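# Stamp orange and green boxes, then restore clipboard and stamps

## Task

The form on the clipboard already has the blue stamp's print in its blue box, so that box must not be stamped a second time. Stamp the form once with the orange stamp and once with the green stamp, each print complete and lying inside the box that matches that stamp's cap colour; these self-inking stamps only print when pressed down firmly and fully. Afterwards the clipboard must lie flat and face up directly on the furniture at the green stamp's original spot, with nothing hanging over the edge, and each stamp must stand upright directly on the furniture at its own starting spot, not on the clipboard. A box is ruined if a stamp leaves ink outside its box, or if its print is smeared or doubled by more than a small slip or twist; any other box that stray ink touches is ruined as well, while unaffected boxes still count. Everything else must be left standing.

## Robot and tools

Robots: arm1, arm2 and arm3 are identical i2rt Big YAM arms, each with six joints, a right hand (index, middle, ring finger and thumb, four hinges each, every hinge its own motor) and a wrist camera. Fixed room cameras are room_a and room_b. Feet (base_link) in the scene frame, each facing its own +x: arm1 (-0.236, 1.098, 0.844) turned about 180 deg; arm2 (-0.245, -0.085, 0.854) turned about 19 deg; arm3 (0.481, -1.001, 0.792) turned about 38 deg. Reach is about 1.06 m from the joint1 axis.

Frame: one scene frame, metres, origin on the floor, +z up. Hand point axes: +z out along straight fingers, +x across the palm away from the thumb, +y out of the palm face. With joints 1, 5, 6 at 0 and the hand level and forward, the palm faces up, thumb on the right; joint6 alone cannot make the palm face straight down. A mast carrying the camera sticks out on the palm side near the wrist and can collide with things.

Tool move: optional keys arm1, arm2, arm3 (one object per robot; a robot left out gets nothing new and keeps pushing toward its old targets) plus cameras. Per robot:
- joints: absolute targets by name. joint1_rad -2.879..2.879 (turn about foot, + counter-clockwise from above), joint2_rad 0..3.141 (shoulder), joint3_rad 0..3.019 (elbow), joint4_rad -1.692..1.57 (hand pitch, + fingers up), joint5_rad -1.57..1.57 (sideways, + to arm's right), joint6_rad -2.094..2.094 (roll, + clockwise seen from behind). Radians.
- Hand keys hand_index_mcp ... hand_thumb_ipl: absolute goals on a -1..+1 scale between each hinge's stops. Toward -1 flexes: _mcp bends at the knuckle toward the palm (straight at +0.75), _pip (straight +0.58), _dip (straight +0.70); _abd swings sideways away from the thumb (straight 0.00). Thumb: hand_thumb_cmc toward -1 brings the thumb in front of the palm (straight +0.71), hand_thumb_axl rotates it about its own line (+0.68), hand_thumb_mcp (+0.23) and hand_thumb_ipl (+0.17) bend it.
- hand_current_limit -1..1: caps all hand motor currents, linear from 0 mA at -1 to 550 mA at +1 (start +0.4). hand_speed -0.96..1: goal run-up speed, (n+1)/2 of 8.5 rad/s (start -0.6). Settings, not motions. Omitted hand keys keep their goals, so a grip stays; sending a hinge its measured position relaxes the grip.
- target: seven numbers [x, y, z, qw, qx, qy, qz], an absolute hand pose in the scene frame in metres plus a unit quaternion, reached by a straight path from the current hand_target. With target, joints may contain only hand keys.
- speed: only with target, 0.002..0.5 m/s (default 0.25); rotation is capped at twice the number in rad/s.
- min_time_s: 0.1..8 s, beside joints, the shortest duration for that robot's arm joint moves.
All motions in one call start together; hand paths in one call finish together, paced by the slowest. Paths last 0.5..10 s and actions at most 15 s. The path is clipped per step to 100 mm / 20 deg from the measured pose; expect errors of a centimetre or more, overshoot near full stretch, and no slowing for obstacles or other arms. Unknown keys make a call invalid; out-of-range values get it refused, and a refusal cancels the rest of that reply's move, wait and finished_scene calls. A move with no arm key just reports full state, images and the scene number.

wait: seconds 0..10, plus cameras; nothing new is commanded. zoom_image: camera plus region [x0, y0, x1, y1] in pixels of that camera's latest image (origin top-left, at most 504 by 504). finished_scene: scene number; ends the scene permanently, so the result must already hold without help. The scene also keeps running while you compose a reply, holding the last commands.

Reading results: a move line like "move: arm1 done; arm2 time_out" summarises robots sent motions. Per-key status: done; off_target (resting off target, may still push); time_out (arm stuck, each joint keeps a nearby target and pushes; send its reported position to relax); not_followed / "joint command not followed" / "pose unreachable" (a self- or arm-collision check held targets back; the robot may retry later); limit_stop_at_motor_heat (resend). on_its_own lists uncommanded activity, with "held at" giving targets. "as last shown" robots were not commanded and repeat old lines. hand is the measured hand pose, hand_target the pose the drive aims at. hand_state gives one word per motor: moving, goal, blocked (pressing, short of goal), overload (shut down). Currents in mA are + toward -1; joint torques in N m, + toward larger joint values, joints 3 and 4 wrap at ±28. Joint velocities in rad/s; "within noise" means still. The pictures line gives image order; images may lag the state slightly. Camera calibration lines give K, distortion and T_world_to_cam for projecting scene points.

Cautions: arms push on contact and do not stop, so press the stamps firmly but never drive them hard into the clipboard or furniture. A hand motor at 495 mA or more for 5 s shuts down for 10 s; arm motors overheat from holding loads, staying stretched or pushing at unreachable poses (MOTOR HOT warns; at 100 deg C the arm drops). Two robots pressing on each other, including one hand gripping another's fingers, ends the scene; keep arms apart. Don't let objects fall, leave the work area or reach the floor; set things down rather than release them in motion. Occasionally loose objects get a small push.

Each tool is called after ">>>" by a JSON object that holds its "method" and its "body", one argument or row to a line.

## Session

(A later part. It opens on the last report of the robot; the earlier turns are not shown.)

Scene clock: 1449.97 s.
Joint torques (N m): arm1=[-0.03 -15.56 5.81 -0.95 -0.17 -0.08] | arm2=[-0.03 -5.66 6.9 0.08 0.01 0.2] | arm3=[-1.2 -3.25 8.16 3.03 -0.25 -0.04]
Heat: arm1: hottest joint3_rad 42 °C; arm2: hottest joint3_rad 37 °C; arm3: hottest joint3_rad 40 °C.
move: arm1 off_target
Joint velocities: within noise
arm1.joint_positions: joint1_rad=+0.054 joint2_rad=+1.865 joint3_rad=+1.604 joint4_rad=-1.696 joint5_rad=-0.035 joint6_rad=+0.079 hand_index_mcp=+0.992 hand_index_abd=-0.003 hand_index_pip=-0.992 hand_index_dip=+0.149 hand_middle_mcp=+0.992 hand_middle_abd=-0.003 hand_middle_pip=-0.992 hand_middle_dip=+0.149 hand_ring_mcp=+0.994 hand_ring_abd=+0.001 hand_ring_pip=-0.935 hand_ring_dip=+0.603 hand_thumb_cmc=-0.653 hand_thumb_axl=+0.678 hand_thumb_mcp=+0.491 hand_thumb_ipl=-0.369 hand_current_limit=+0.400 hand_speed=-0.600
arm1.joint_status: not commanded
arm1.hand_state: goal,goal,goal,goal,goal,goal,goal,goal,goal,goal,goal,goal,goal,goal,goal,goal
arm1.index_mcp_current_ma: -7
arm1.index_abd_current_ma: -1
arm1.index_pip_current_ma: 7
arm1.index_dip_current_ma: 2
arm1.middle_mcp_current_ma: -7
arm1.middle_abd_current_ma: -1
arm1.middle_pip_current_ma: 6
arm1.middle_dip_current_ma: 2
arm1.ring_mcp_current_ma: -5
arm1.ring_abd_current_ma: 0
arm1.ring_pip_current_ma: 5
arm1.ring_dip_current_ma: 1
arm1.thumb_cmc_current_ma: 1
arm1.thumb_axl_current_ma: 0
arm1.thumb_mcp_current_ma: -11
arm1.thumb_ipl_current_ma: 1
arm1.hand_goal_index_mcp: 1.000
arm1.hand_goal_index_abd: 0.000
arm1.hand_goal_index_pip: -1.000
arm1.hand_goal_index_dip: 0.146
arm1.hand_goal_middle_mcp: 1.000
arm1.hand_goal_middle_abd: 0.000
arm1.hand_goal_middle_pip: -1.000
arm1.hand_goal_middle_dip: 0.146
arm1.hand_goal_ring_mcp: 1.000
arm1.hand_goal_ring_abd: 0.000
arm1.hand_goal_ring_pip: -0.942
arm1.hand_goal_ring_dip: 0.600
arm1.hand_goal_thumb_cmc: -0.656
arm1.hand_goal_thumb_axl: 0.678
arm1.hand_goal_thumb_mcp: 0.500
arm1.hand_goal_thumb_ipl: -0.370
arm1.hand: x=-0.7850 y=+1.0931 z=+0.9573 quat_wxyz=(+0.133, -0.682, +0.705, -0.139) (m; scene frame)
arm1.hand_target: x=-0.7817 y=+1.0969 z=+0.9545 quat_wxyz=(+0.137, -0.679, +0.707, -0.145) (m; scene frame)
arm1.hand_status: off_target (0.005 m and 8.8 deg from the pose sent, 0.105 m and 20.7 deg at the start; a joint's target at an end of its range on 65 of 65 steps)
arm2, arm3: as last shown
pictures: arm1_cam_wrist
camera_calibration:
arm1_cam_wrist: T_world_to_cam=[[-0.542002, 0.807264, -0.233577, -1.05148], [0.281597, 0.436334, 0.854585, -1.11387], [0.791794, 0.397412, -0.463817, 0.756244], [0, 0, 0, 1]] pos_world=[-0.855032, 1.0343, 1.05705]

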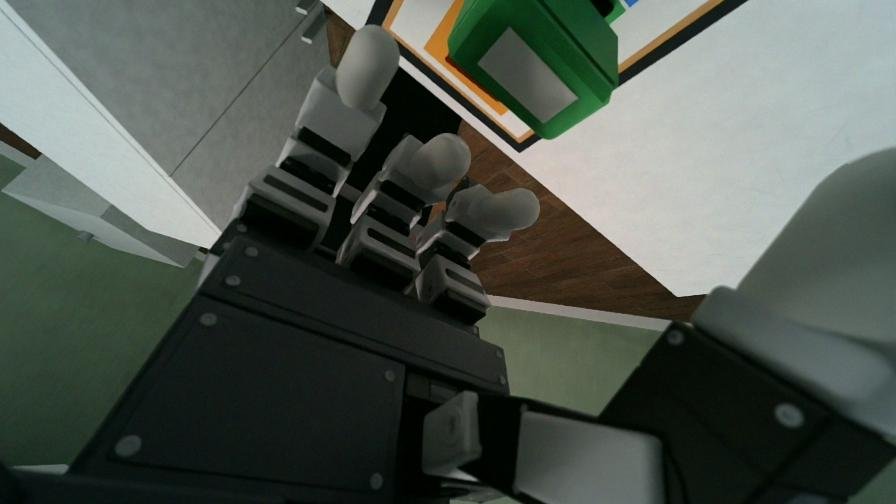

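>>> {"method": "move", "body": {
  "arm1": {"target":[-0.775,1.096,0.895,0.1851,-0.6675,0.6949,-0.1927],"speed":0.08}
}}

>>> {"method": "move", "body": {
  "arm1": {"target":[-0.769,1.096,0.86,0.1851,-0.6675,0.6949,-0.1927],"speed":0.06},
  "cameras": ["arm1_cam_wrist"]
}}

Scene clock: 1455.07 s.
Joint torques (N m): arm1=[-0.03 -15.97 5.35 -1.13 -0.17 -0.12] | arm2=[-0.21 -5.71 6.9 0.05 0.02 0.22] | arm3=[-0.91 -2.78 8.24 3.08 -0.22 -0.03]
Heat: arm1: hottest joint3_rad 42 °C; arm2: hottest joint3_rad 37 °C; arm3: hottest joint3_rad 40 °C.
move: arm1 off_target
Joint velocities: within noise
arm1.joint_positions: joint1_rad=+0.054 joint2_rad=+1.973 joint3_rad=+1.600 joint4_rad=-1.697 joint5_rad=-0.041 joint6_rad=+0.079 hand_index_mcp=+0.992 hand_index_abd=-0.003 hand_index_pip=-0.998 hand_index_dip=+0.146 hand_middle_mcp=+0.992 hand_middle_abd=-0.003 hand_middle_pip=-1.000 hand_middle_dip=+0.140 hand_ring_mcp=+0.994 hand_ring_abd=+0.001 hand_ring_pip=-0.936 hand_ring_dip=+0.603 hand_thumb_cmc=-0.653 hand_thumb_axl=+0.678 hand_thumb_mcp=+0.491 hand_thumb_ipl=-0.369 hand_current_limit=+0.400 hand_speed=-0.600
arm1.joint_status: not commanded
arm1.hand_state: goal,goal,goal,goal,goal,goal,goal,goal,goal,goal,goal,goal,goal,goal,goal,goal
arm1.index_mcp_current_ma: -7
arm1.index_abd_current_ma: -1
arm1.index_pip_current_ma: 1
arm1.index_dip_current_ma: 0
arm1.middle_mcp_current_ma: -7
arm1.middle_abd_current_ma: -1
arm1.middle_pip_current_ma: 0
arm1.middle_dip_current_ma: -5
arm1.ring_mcp_current_ma: -5
arm1.ring_abd_current_ma: 0
arm1.ring_pip_current_ma: 5
arm1.ring_dip_current_ma: 1
arm1.thumb_cmc_current_ma: 1
arm1.thumb_axl_current_ma: 0
arm1.thumb_mcp_current_ma: -11
arm1.thumb_ipl_current_ma: 1
arm1.hand_goal_index_mcp: 1.000
arm1.hand_goal_index_abd: 0.000
arm1.hand_goal_index_pip: -1.000
arm1.hand_goal_index_dip: 0.146
arm1.hand_goal_middle_mcp: 1.000
arm1.hand_goal_middle_abd: 0.000
arm1.hand_goal_middle_pip: -1.000
arm1.hand_goal_middle_dip: 0.146
arm1.hand_goal_ring_mcp: 1.000
arm1.hand_goal_ring_abd: 0.000
arm1.hand_goal_ring_pip: -0.942
arm1.hand_goal_ring_dip: 0.600
arm1.hand_goal_thumb_cmc: -0.656
arm1.hand_goal_thumb_axl: 0.678
arm1.hand_goal_thumb_mcp: 0.500
arm1.hand_goal_thumb_ipl: -0.370
arm1.hand: x=-0.7782 y=+1.0924 z=+0.8997 quat_wxyz=(+0.172, -0.672, +0.698, -0.177) (m; scene frame)
arm1.hand_target: x=-0.7747 y=+1.0959 z=+0.8947 quat_wxyz=(+0.177, -0.670, +0.697, -0.185) (m; scene frame)
arm1.hand_status: off_target (0.007 m and 2.4 deg from the pose sent, 0.063 m and 8.8 deg at the start; a joint's target at an end of its range on 43 of 43 steps)
arm2, arm3: as last shown
pictures: none

Scene clock: 1456.20 s.
Joint torques (N m): arm1=[-0.09 -16.38 5.03 -0.64 -0.18 -0.12] | arm2=[-0.15 -5.6 6.87 0.06 0.01 0.21] | arm3=[-0.44 -2.55 8.08 3 -0.22 -0.05]
Heat: arm1: hottest joint3_rad 42 °C; arm2: hottest joint3_rad 37 °C; arm3: hottest joint3_rad 40 °C.
move: arm1 done
Joint velocities: within noise
arm1.joint_positions: joint1_rad=+0.054 joint2_rad=+2.017 joint3_rad=+1.561 joint4_rad=-1.655 joint5_rad=-0.041 joint6_rad=+0.079 hand_index_mcp=+0.992 hand_index_abd=-0.003 hand_index_pip=-0.998 hand_index_dip=+0.146 hand_middle_mcp=+0.992 hand_middle_abd=-0.003 hand_middle_pip=-1.000 hand_middle_dip=+0.144 hand_ring_mcp=+0.994 hand_ring_abd=+0.001 hand_ring_pip=-0.936 hand_ring_dip=+0.603 hand_thumb_cmc=-0.653 hand_thumb_axl=+0.678 hand_thumb_mcp=+0.492 hand_thumb_ipl=-0.369 hand_current_limit=+0.400 hand_speed=-0.600
arm1.joint_status: not commanded
arm1.hand_state: goal,goal,goal,goal,goal,goal,goal,goal,goal,goal,goal,goal,goal,goal,goal,goal
arm1.index_mcp_current_ma: -7
arm1.index_abd_current_ma: -1
arm1.index_pip_current_ma: 1
arm1.index_dip_current_ma: 0
arm1.middle_mcp_current_ma: -7
arm1.middle_abd_current_ma: -1
arm1.middle_pip_current_ma: 0
arm1.middle_dip_current_ma: -1
arm1.ring_mcp_current_ma: -5
arm1.ring_abd_current_ma: 0
arm1.ring_pip_current_ma: 5
arm1.ring_dip_current_ma: 1
arm1.thumb_cmc_current_ma: 1
arm1.thumb_axl_current_ma: 0
arm1.thumb_mcp_current_ma: -11
arm1.thumb_ipl_current_ma: 1
arm1.hand_goal_index_mcp: 1.000
arm1.hand_goal_index_abd: 0.000
arm1.hand_goal_index_pip: -1.000
arm1.hand_goal_index_dip: 0.146
arm1.hand_goal_middle_mcp: 1.000
arm1.hand_goal_middle_abd: 0.000
arm1.hand_goal_middle_pip: -1.000
arm1.hand_goal_middle_dip: 0.146
arm1.hand_goal_ring_mcp: 1.000
arm1.hand_goal_ring_abd: 0.000
arm1.hand_goal_ring_pip: -0.942
arm1.hand_goal_ring_dip: 0.600
arm1.hand_goal_thumb_cmc: -0.656
arm1.hand_goal_thumb_axl: 0.678
arm1.hand_goal_thumb_mcp: 0.500
arm1.hand_goal_thumb_ipl: -0.370
arm1.hand: x=-0.7689 y=+1.0927 z=+0.8629 quat_wxyz=(+0.187, -0.668, +0.694, -0.191) (m; scene frame)
arm1.hand_target: x=-0.7690 y=+1.0960 z=+0.8600 quat_wxyz=(+0.185, -0.668, +0.695, -0.193) (m; scene frame)
arm1.hand_status: done (0.004 m and 0.4 deg from the pose sent, 0.041 m and 2.4 deg at the start)
arm2, arm3: as last shown
pictures: arm1_cam_wrist
camera_calibration:
arm1_cam_wrist: T_world_to_cam=[[-0.497357, 0.809405, -0.31225, -0.964658], [0.148251, 0.433923, 0.888669, -1.16689], [0.854785, 0.395694, -0.335809, 0.639747], [0, 0, 0, 1]] pos_world=[-0.853633, 1.034, 0.9506]

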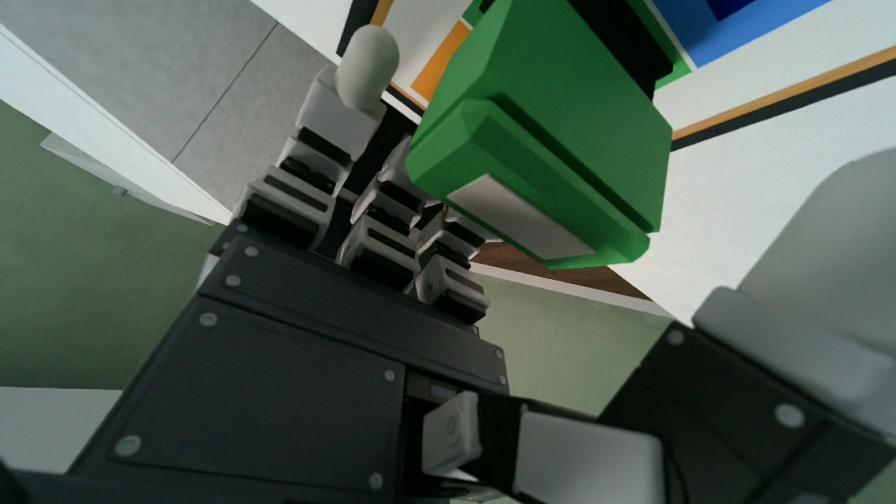

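>>> {"method": "move", "body": {
  "arm1": {"target":[-0.768,1.096,0.8415,0.1851,-0.6675,0.6949,-0.1927],"speed":0.05}
}}

>>> {"method": "move", "body": {
  "arm1": {"joints":{"hand_speed":-0.85,"hand_index_mcp":0.88,"hand_middle_mcp":0.88,"hand_thumb_mcp":0.26}},
  "cameras": ["arm1_cam_wrist"]
}}

Scene clock: 1459.27 s.
Joint torques (N m): arm1=[-0.03 -16.26 4.86 -0.66 -0.18 -0.12] | arm2=[-0.32 -5.54 6.9 0.12 0.01 0.21] | arm3=[-0.44 -3.08 8.17 2.91 -0.15 0]
Heat: arm1: hottest joint3_rad 41 °C; arm2: hottest joint3_rad 37 °C; arm3: hottest joint3_rad 40 °C.
move: arm1 done
Joint velocities: within noise
arm1.joint_positions: joint1_rad=+0.054 joint2_rad=+2.035 joint3_rad=+1.541 joint4_rad=-1.615 joint5_rad=-0.041 joint6_rad=+0.079 hand_index_mcp=+0.992 hand_index_abd=-0.003 hand_index_pip=-0.998 hand_index_dip=+0.146 hand_middle_mcp=+0.992 hand_middle_abd=-0.003 hand_middle_pip=-1.000 hand_middle_dip=+0.144 hand_ring_mcp=+0.994 hand_ring_abd=+0.001 hand_ring_pip=-0.936 hand_ring_dip=+0.603 hand_thumb_cmc=-0.653 hand_thumb_axl=+0.678 hand_thumb_mcp=+0.492 hand_thumb_ipl=-0.369 hand_current_limit=+0.400 hand_speed=-0.600
arm1.joint_status: not commanded
arm1.hand_state: goal,goal,goal,goal,goal,goal,goal,goal,goal,goal,goal,goal,goal,goal,goal,goal
arm1.index_mcp_current_ma: -7
arm1.index_abd_current_ma: -1
arm1.index_pip_current_ma: 1
arm1.index_dip_current_ma: 0
arm1.middle_mcp_current_ma: -7
arm1.middle_abd_current_ma: -1
arm1.middle_pip_current_ma: 0
arm1.middle_dip_current_ma: -1
arm1.ring_mcp_current_ma: -5
arm1.ring_abd_current_ma: 0
arm1.ring_pip_current_ma: 5
arm1.ring_dip_current_ma: 1
arm1.thumb_cmc_current_ma: 1
arm1.thumb_axl_current_ma: 0
arm1.thumb_mcp_current_ma: -11
arm1.thumb_ipl_current_ma: 1
arm1.hand_goal_index_mcp: 1.000
arm1.hand_goal_index_abd: 0.000
arm1.hand_goal_index_pip: -1.000
arm1.hand_goal_index_dip: 0.146
arm1.hand_goal_middle_mcp: 1.000
arm1.hand_goal_middle_abd: 0.000
arm1.hand_goal_middle_pip: -1.000
arm1.hand_goal_middle_dip: 0.146
arm1.hand_goal_ring_mcp: 1.000
arm1.hand_goal_ring_abd: 0.000
arm1.hand_goal_ring_pip: -0.942
arm1.hand_goal_ring_dip: 0.600
arm1.hand_goal_thumb_cmc: -0.656
arm1.hand_goal_thumb_axl: 0.678
arm1.hand_goal_thumb_mcp: 0.500
arm1.hand_goal_thumb_ipl: -0.370
arm1.hand: x=-0.7687 y=+1.0927 z=+0.8460 quat_wxyz=(+0.186, -0.669, +0.694, -0.190) (m; scene frame)
arm1.hand_target: x=-0.7680 y=+1.0960 z=+0.8416 quat_wxyz=(+0.185, -0.668, +0.695, -0.193) (m; scene frame)
arm1.hand_status: done (0.006 m and 0.4 deg from the pose sent, 0.022 m and 0.4 deg at the start)
arm2, arm3: as last shown
pictures: none

Scene clock: 1460.27 s.
Joint torques (N m): arm1=[-0.03 -16.38 4.85 -0.66 -0.17 -0.12] | arm2=[-0.21 -5.6 6.87 0.1 0.02 0.22] | arm3=[-0.85 -3.25 8.32 3 -0.25 0.01]
Heat: arm1: hottest joint3_rad 41 °C; arm2: hottest joint3_rad 37 °C; arm3: hottest joint3_rad 40 °C.
move: arm1 done
Joint velocities: within noise
arm1.joint_positions: joint1_rad=+0.054 joint2_rad=+2.035 joint3_rad=+1.541 joint4_rad=-1.615 joint5_rad=-0.042 joint6_rad=+0.079 hand_index_mcp=+0.880 hand_index_abd=-0.003 hand_index_pip=-0.998 hand_index_dip=+0.146 hand_middle_mcp=+0.882 hand_middle_abd=-0.003 hand_middle_pip=-0.999 hand_middle_dip=+0.144 hand_ring_mcp=+0.994 hand_ring_abd=+0.001 hand_ring_pip=-0.936 hand_ring_dip=+0.603 hand_thumb_cmc=-0.653 hand_thumb_axl=+0.678 hand_thumb_mcp=+0.259 hand_thumb_ipl=-0.369 hand_current_limit=+0.400 hand_speed=-0.850
arm1.joint_status: all done
arm1.hand_state: goal,goal,goal,goal,goal,goal,goal,goal,goal,goal,goal,goal,goal,goal,goal,goal
arm1.index_mcp_current_ma: 0
arm1.index_abd_current_ma: -1
arm1.index_pip_current_ma: 1
arm1.index_dip_current_ma: 0
arm1.middle_mcp_current_ma: 1
arm1.middle_abd_current_ma: -1
arm1.middle_pip_current_ma: 1
arm1.middle_dip_current_ma: -1
arm1.ring_mcp_current_ma: -5
arm1.ring_abd_current_ma: 0
arm1.ring_pip_current_ma: 5
arm1.ring_dip_current_ma: 1
arm1.thumb_cmc_current_ma: 1
arm1.thumb_axl_current_ma: 0
arm1.thumb_mcp_current_ma: 0
arm1.thumb_ipl_current_ma: 1
arm1.hand_goal_index_mcp: 0.880
arm1.hand_goal_index_abd: 0.000
arm1.hand_goal_index_pip: -1.000
arm1.hand_goal_index_dip: 0.146
arm1.hand_goal_middle_mcp: 0.880
arm1.hand_goal_middle_abd: 0.000
arm1.hand_goal_middle_pip: -1.000
arm1.hand_goal_middle_dip: 0.146
arm1.hand_goal_ring_mcp: 1.000
arm1.hand_goal_ring_abd: 0.000
arm1.hand_goal_ring_pip: -0.942
arm1.hand_goal_ring_dip: 0.600
arm1.hand_goal_thumb_cmc: -0.656
arm1.hand_goal_thumb_axl: 0.678
arm1.hand_goal_thumb_mcp: 0.260
arm1.hand_goal_thumb_ipl: -0.370
arm1.hand: x=-0.7687 y=+1.0927 z=+0.8460 quat_wxyz=(+0.186, -0.669, +0.695, -0.190) (m; scene frame)
arm1.hand_target: x=-0.7680 y=+1.0960 z=+0.8416 quat_wxyz=(+0.185, -0.668, +0.695, -0.193) (m; scene frame)
arm1.hand_status: not commanded
arm2.joint_positions: joint1_rad=+1.431 joint2_rad=+1.115 joint3_rad=+0.940 joint4_rad=-1.399 joint5_rad=+0.003 joint6_rad=+0.196 hand_index_mcp=+0.620 hand_index_abd=-0.001 hand_index_pip=-0.550 hand_index_dip=+0.700 hand_middle_mcp=+0.620 hand_middle_abd=+0.000 hand_middle_pip=-0.550 hand_middle_dip=+0.699 hand_ring_mcp=+0.620 hand_ring_abd=+0.000 hand_ring_pip=-0.550 hand_ring_dip=+0.696 hand_thumb_cmc=-0.571 hand_thumb_axl=+0.676 hand_thumb_mcp=+0.092 hand_thumb_ipl=-0.628 hand_current_limit=+0.750 hand_speed=-0.700
arm2.joint_status: not commanded
arm2.hand_state: goal,goal,goal,goal,goal,goal,goal,goal,goal,goal,goal,goal,goal,goal,goal,goal
arm2.index_mcp_current_ma: 0
arm2.index_abd_current_ma: 0
arm2.index_pip_current_ma: 0
arm2.index_dip_current_ma: 1
arm2.middle_mcp_current_ma: 0
arm2.middle_abd_current_ma: 0
arm2.middle_pip_current_ma: 0
arm2.middle_dip_current_ma: 1
arm2.ring_mcp_current_ma: 0
arm2.ring_abd_current_ma: 0
arm2.ring_pip_current_ma: 0
arm2.ring_dip_current_ma: 0
arm2.thumb_cmc_current_ma: 0
arm2.thumb_axl_current_ma: 0
arm2.thumb_mcp_current_ma: -4
arm2.thumb_ipl_current_ma: 1
arm2.hand_goal_index_mcp: 0.620
arm2.hand_goal_index_abd: 0.000
arm2.hand_goal_index_pip: -0.550
arm2.hand_goal_index_dip: 0.696
arm2.hand_goal_middle_mcp: 0.620
arm2.hand_goal_middle_abd: 0.000
arm2.hand_goal_middle_pip: -0.550
arm2.hand_goal_middle_dip: 0.696
arm2.hand_goal_ring_mcp: 0.620
arm2.hand_goal_ring_abd: 0.000
arm2.hand_goal_ring_pip: -0.550
arm2.hand_goal_ring_dip: 0.696
arm2.hand_goal_thumb_cmc: -0.570
arm2.hand_goal_thumb_axl: 0.678
arm2.hand_goal_thumb_mcp: 0.100
arm2.hand_goal_thumb_ipl: -0.630
arm2.hand: x=-0.2771 y=+0.2847 z=+1.0426 quat_wxyz=(+0.000, +0.001, +1.000, +0.001) (m; scene frame)
arm2.hand_target: x=-0.2800 y=+0.2801 z=+1.0450 quat_wxyz=(+0.000, +0.000, +1.000, +0.000) (m; scene frame)
arm2.hand_status: not commanded
arm3.joint_positions: joint1_rad=+0.309 joint2_rad=+0.926 joint3_rad=+0.271 joint4_rad=+0.150 joint5_rad=-0.370 joint6_rad=-0.208 hand_index_mcp=+0.759 hand_index_abd=+0.001 hand_index_pip=+0.577 hand_index_dip=+0.696 hand_middle_mcp=+0.759 hand_middle_abd=+0.001 hand_middle_pip=+0.577 hand_middle_dip=+0.696 hand_ring_mcp=+0.760 hand_ring_abd=+0.001 hand_ring_pip=+0.577 hand_ring_dip=+0.696 hand_thumb_cmc=+0.719 hand_thumb_axl=+0.677 hand_thumb_mcp=+0.225 hand_thumb_ipl=+0.168 hand_current_limit=+0.400 hand_speed=-0.600
arm3.joint_status: not commanded
arm3.hand_state: goal,goal,goal,goal,goal,goal,goal,goal,goal,goal,goal,goal,goal,goal,goal,goal
arm3.index_mcp_current_ma: 2
arm3.index_abd_current_ma: 0
arm3.index_pip_current_ma: 0
arm3.index_dip_current_ma: 0
arm3.middle_mcp_current_ma: 2
arm3.middle_abd_current_ma: 0
arm3.middle_pip_current_ma: 0
arm3.middle_dip_current_ma: 0
arm3.ring_mcp_current_ma: 2
arm3.ring_abd_current_ma: 0
arm3.ring_pip_current_ma: 0
arm3.ring_dip_current_ma: 0
arm3.thumb_cmc_current_ma: 2
arm3.thumb_axl_current_ma: 0
arm3.thumb_mcp_current_ma: 0
arm3.thumb_ipl_current_ma: 0
arm3.hand_goal_index_mcp: 0.754
arm3.hand_goal_index_abd: 0.000
arm3.hand_goal_index_pip: 0.576
arm3.hand_goal_index_dip: 0.696
arm3.hand_goal_middle_mcp: 0.754
arm3.hand_goal_middle_abd: 0.000
arm3.hand_goal_middle_pip: 0.576
arm3.hand_goal_middle_dip: 0.696
arm3.hand_goal_ring_mcp: 0.754
arm3.hand_goal_ring_abd: 0.000
arm3.hand_goal_ring_pip: 0.576
arm3.hand_goal_ring_dip: 0.696
arm3.hand_goal_thumb_cmc: 0.714
arm3.hand_goal_thumb_axl: 0.678
arm3.hand_goal_thumb_mcp: 0.226
arm3.hand_goal_thumb_ipl: 0.168
arm3.hand: x=+0.6566 y=-0.6347 z=+0.9960 quat_wxyz=(+0.049, +0.069, +0.849, +0.522) (m; scene frame)
arm3.hand_target: x=+0.6600 y=-0.6374 z=+0.9905 quat_wxyz=(+0.048, +0.077, +0.849, +0.521) (m; scene frame)
arm3.hand_status: not commanded
pictures: arm1_cam_wrist
camera_calibration:
arm1_cam_wrist: T_world_to_cam=[[-0.498228, 0.809365, -0.310962, -0.971501], [0.151391, 0.434342, 0.887934, -1.14927], [0.853727, 0.395317, -0.338932, 0.63615], [0, 0, 0, 1]] pos_world=[-0.853138, 1.034, 0.93399]

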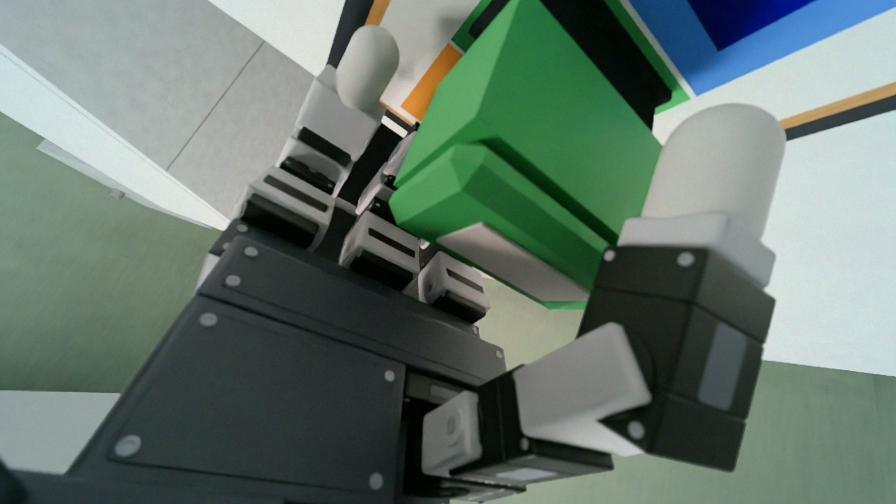

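>>> {"method": "move", "body": {
  "arm1": {"joints":{"hand_index_mcp":0.85,"hand_middle_mcp":0.87,"hand_thumb_mcp":0.2}}
}}

>>> {"method": "move", "body": {
  "arm1": {"joints":{"hand_index_mcp":0.8,"hand_middle_mcp":0.82,"hand_thumb_mcp":0.14}},
  "cameras": ["arm1_cam_wrist"]
}}

Scene clock: 1462.93 s.
Joint torques (N m): arm1=[-0.03 -16.26 4.83 -0.65 -0.17 -0.13] | arm2=[-0.56 -5.6 6.89 0.09 0.02 0.23] | arm3=[-0.91 -3.02 8.38 3.23 -0.15 -0.03]
Heat: arm1: hottest joint3_rad 41 °C; arm2: hottest joint3_rad 37 °C; arm3: hottest joint3_rad 40 °C.
move: arm1 done
Joint velocities: within noise
arm1.joint_positions: joint1_rad=+0.054 joint2_rad=+2.035 joint3_rad=+1.541 joint4_rad=-1.615 joint5_rad=-0.042 joint6_rad=+0.079 hand_index_mcp=+0.852 hand_index_abd=-0.003 hand_index_pip=-0.998 hand_index_dip=+0.146 hand_middle_mcp=+0.870 hand_middle_abd=-0.003 hand_middle_pip=-0.999 hand_middle_dip=+0.144 hand_ring_mcp=+0.994 hand_ring_abd=+0.001 hand_ring_pip=-0.936 hand_ring_dip=+0.603 hand_thumb_cmc=-0.653 hand_thumb_axl=+0.678 hand_thumb_mcp=+0.199 hand_thumb_ipl=-0.369 hand_current_limit=+0.400 hand_speed=-0.850
arm1.joint_status: all done
arm1.hand_state: goal,goal,goal,goal,goal,goal,goal,goal,goal,goal,goal,goal,goal,goal,goal,goal
arm1.index_mcp_current_ma: 1
arm1.index_abd_current_ma: -1
arm1.index_pip_current_ma: 1
arm1.index_dip_current_ma: 0
arm1.middle_mcp_current_ma: 0
arm1.middle_abd_current_ma: -1
arm1.middle_pip_current_ma: 1
arm1.middle_dip_current_ma: -1
arm1.ring_mcp_current_ma: -5
arm1.ring_abd_current_ma: 0
arm1.ring_pip_current_ma: 5
arm1.ring_dip_current_ma: 1
arm1.thumb_cmc_current_ma: 1
arm1.thumb_axl_current_ma: 0
arm1.thumb_mcp_current_ma: 0
arm1.thumb_ipl_current_ma: 1
arm1.hand_goal_index_mcp: 0.850
arm1.hand_goal_index_abd: 0.000
arm1.hand_goal_index_pip: -1.000
arm1.hand_goal_index_dip: 0.146
arm1.hand_goal_middle_mcp: 0.870
arm1.hand_goal_middle_abd: 0.000
arm1.hand_goal_middle_pip: -1.000
arm1.hand_goal_middle_dip: 0.146
arm1.hand_goal_ring_mcp: 1.000
arm1.hand_goal_ring_abd: 0.000
arm1.hand_goal_ring_pip: -0.942
arm1.hand_goal_ring_dip: 0.600
arm1.hand_goal_thumb_cmc: -0.656
arm1.hand_goal_thumb_axl: 0.678
arm1.hand_goal_thumb_mcp: 0.200
arm1.hand_goal_thumb_ipl: -0.370
arm1.hand: x=-0.7687 y=+1.0927 z=+0.8460 quat_wxyz=(+0.186, -0.669, +0.695, -0.190) (m; scene frame)
arm1.hand_target: x=-0.7680 y=+1.0959 z=+0.8416 quat_wxyz=(+0.185, -0.668, +0.695, -0.193) (m; scene frame)
arm1.hand_status: not commanded
arm2, arm3: as last shown
pictures: none

Scene clock: 1463.47 s.
Joint torques (N m): arm1=[-0.03 -16.26 4.85 -0.66 -0.17 -0.12] | arm2=[-0.21 -5.71 6.82 0.06 0 0.2] | arm3=[-0.44 -2.84 8.18 3.11 -0.23 -0.02]
Heat: arm1: hottest joint3_rad 41 °C; arm2: hottest joint3_rad 37 °C; arm3: hottest joint3_rad 40 °C.
move: arm1 done
Joint velocities: within noise
arm1.joint_positions: joint1_rad=+0.054 joint2_rad=+2.035 joint3_rad=+1.541 joint4_rad=-1.615 joint5_rad=-0.042 joint6_rad=+0.079 hand_index_mcp=+0.808 hand_index_abd=-0.003 hand_index_pip=-0.997 hand_index_dip=+0.146 hand_middle_mcp=+0.828 hand_middle_abd=-0.003 hand_middle_pip=-0.997 hand_middle_dip=+0.145 hand_ring_mcp=+0.994 hand_ring_abd=+0.001 hand_ring_pip=-0.936 hand_ring_dip=+0.603 hand_thumb_cmc=-0.653 hand_thumb_axl=+0.678 hand_thumb_mcp=+0.160 hand_thumb_ipl=-0.367 hand_current_limit=+0.400 hand_speed=-0.850
arm1.joint_status: all done
arm1.hand_state: goal,goal,goal,goal,goal,goal,goal,goal,goal,goal,goal,goal,goal,goal,goal,goal
arm1.index_mcp_current_ma: 8
arm1.index_abd_current_ma: -1
arm1.index_pip_current_ma: 2
arm1.index_dip_current_ma: 0
arm1.middle_mcp_current_ma: 8
arm1.middle_abd_current_ma: -1
arm1.middle_pip_current_ma: 2
arm1.middle_dip_current_ma: -1
arm1.ring_mcp_current_ma: -5
arm1.ring_abd_current_ma: 0
arm1.ring_pip_current_ma: 5
arm1.ring_dip_current_ma: 1
arm1.thumb_cmc_current_ma: 1
arm1.thumb_axl_current_ma: 0
arm1.thumb_mcp_current_ma: 38
arm1.thumb_ipl_current_ma: 3
arm1.hand_goal_index_mcp: 0.800
arm1.hand_goal_index_abd: 0.000
arm1.hand_goal_index_pip: -1.000
arm1.hand_goal_index_dip: 0.146
arm1.hand_goal_middle_mcp: 0.820
arm1.hand_goal_middle_abd: 0.000
arm1.hand_goal_middle_pip: -1.000
arm1.hand_goal_middle_dip: 0.146
arm1.hand_goal_ring_mcp: 1.000
arm1.hand_goal_ring_abd: 0.000
arm1.hand_goal_ring_pip: -0.942
arm1.hand_goal_ring_dip: 0.600
arm1.hand_goal_thumb_cmc: -0.656
arm1.hand_goal_thumb_axl: 0.678
arm1.hand_goal_thumb_mcp: 0.140
arm1.hand_goal_thumb_ipl: -0.370
arm1.hand: x=-0.7687 y=+1.0927 z=+0.8460 quat_wxyz=(+0.186, -0.669, +0.695, -0.190) (m; scene frame)
arm1.hand_target: x=-0.7680 y=+1.0960 z=+0.8416 quat_wxyz=(+0.185, -0.668, +0.695, -0.193) (m; scene frame)
arm1.hand_status: not commanded
arm2, arm3: as last shown
pictures: arm1_cam_wrist
camera_calibration:
arm1_cam_wrist: T_world_to_cam=[[-0.498228, 0.809365, -0.310962, -0.971501], [0.151391, 0.434342, 0.887934, -1.14927], [0.853727, 0.395317, -0.338932, 0.63615], [0, 0, 0, 1]] pos_world=[-0.853138, 1.034, 0.93399]

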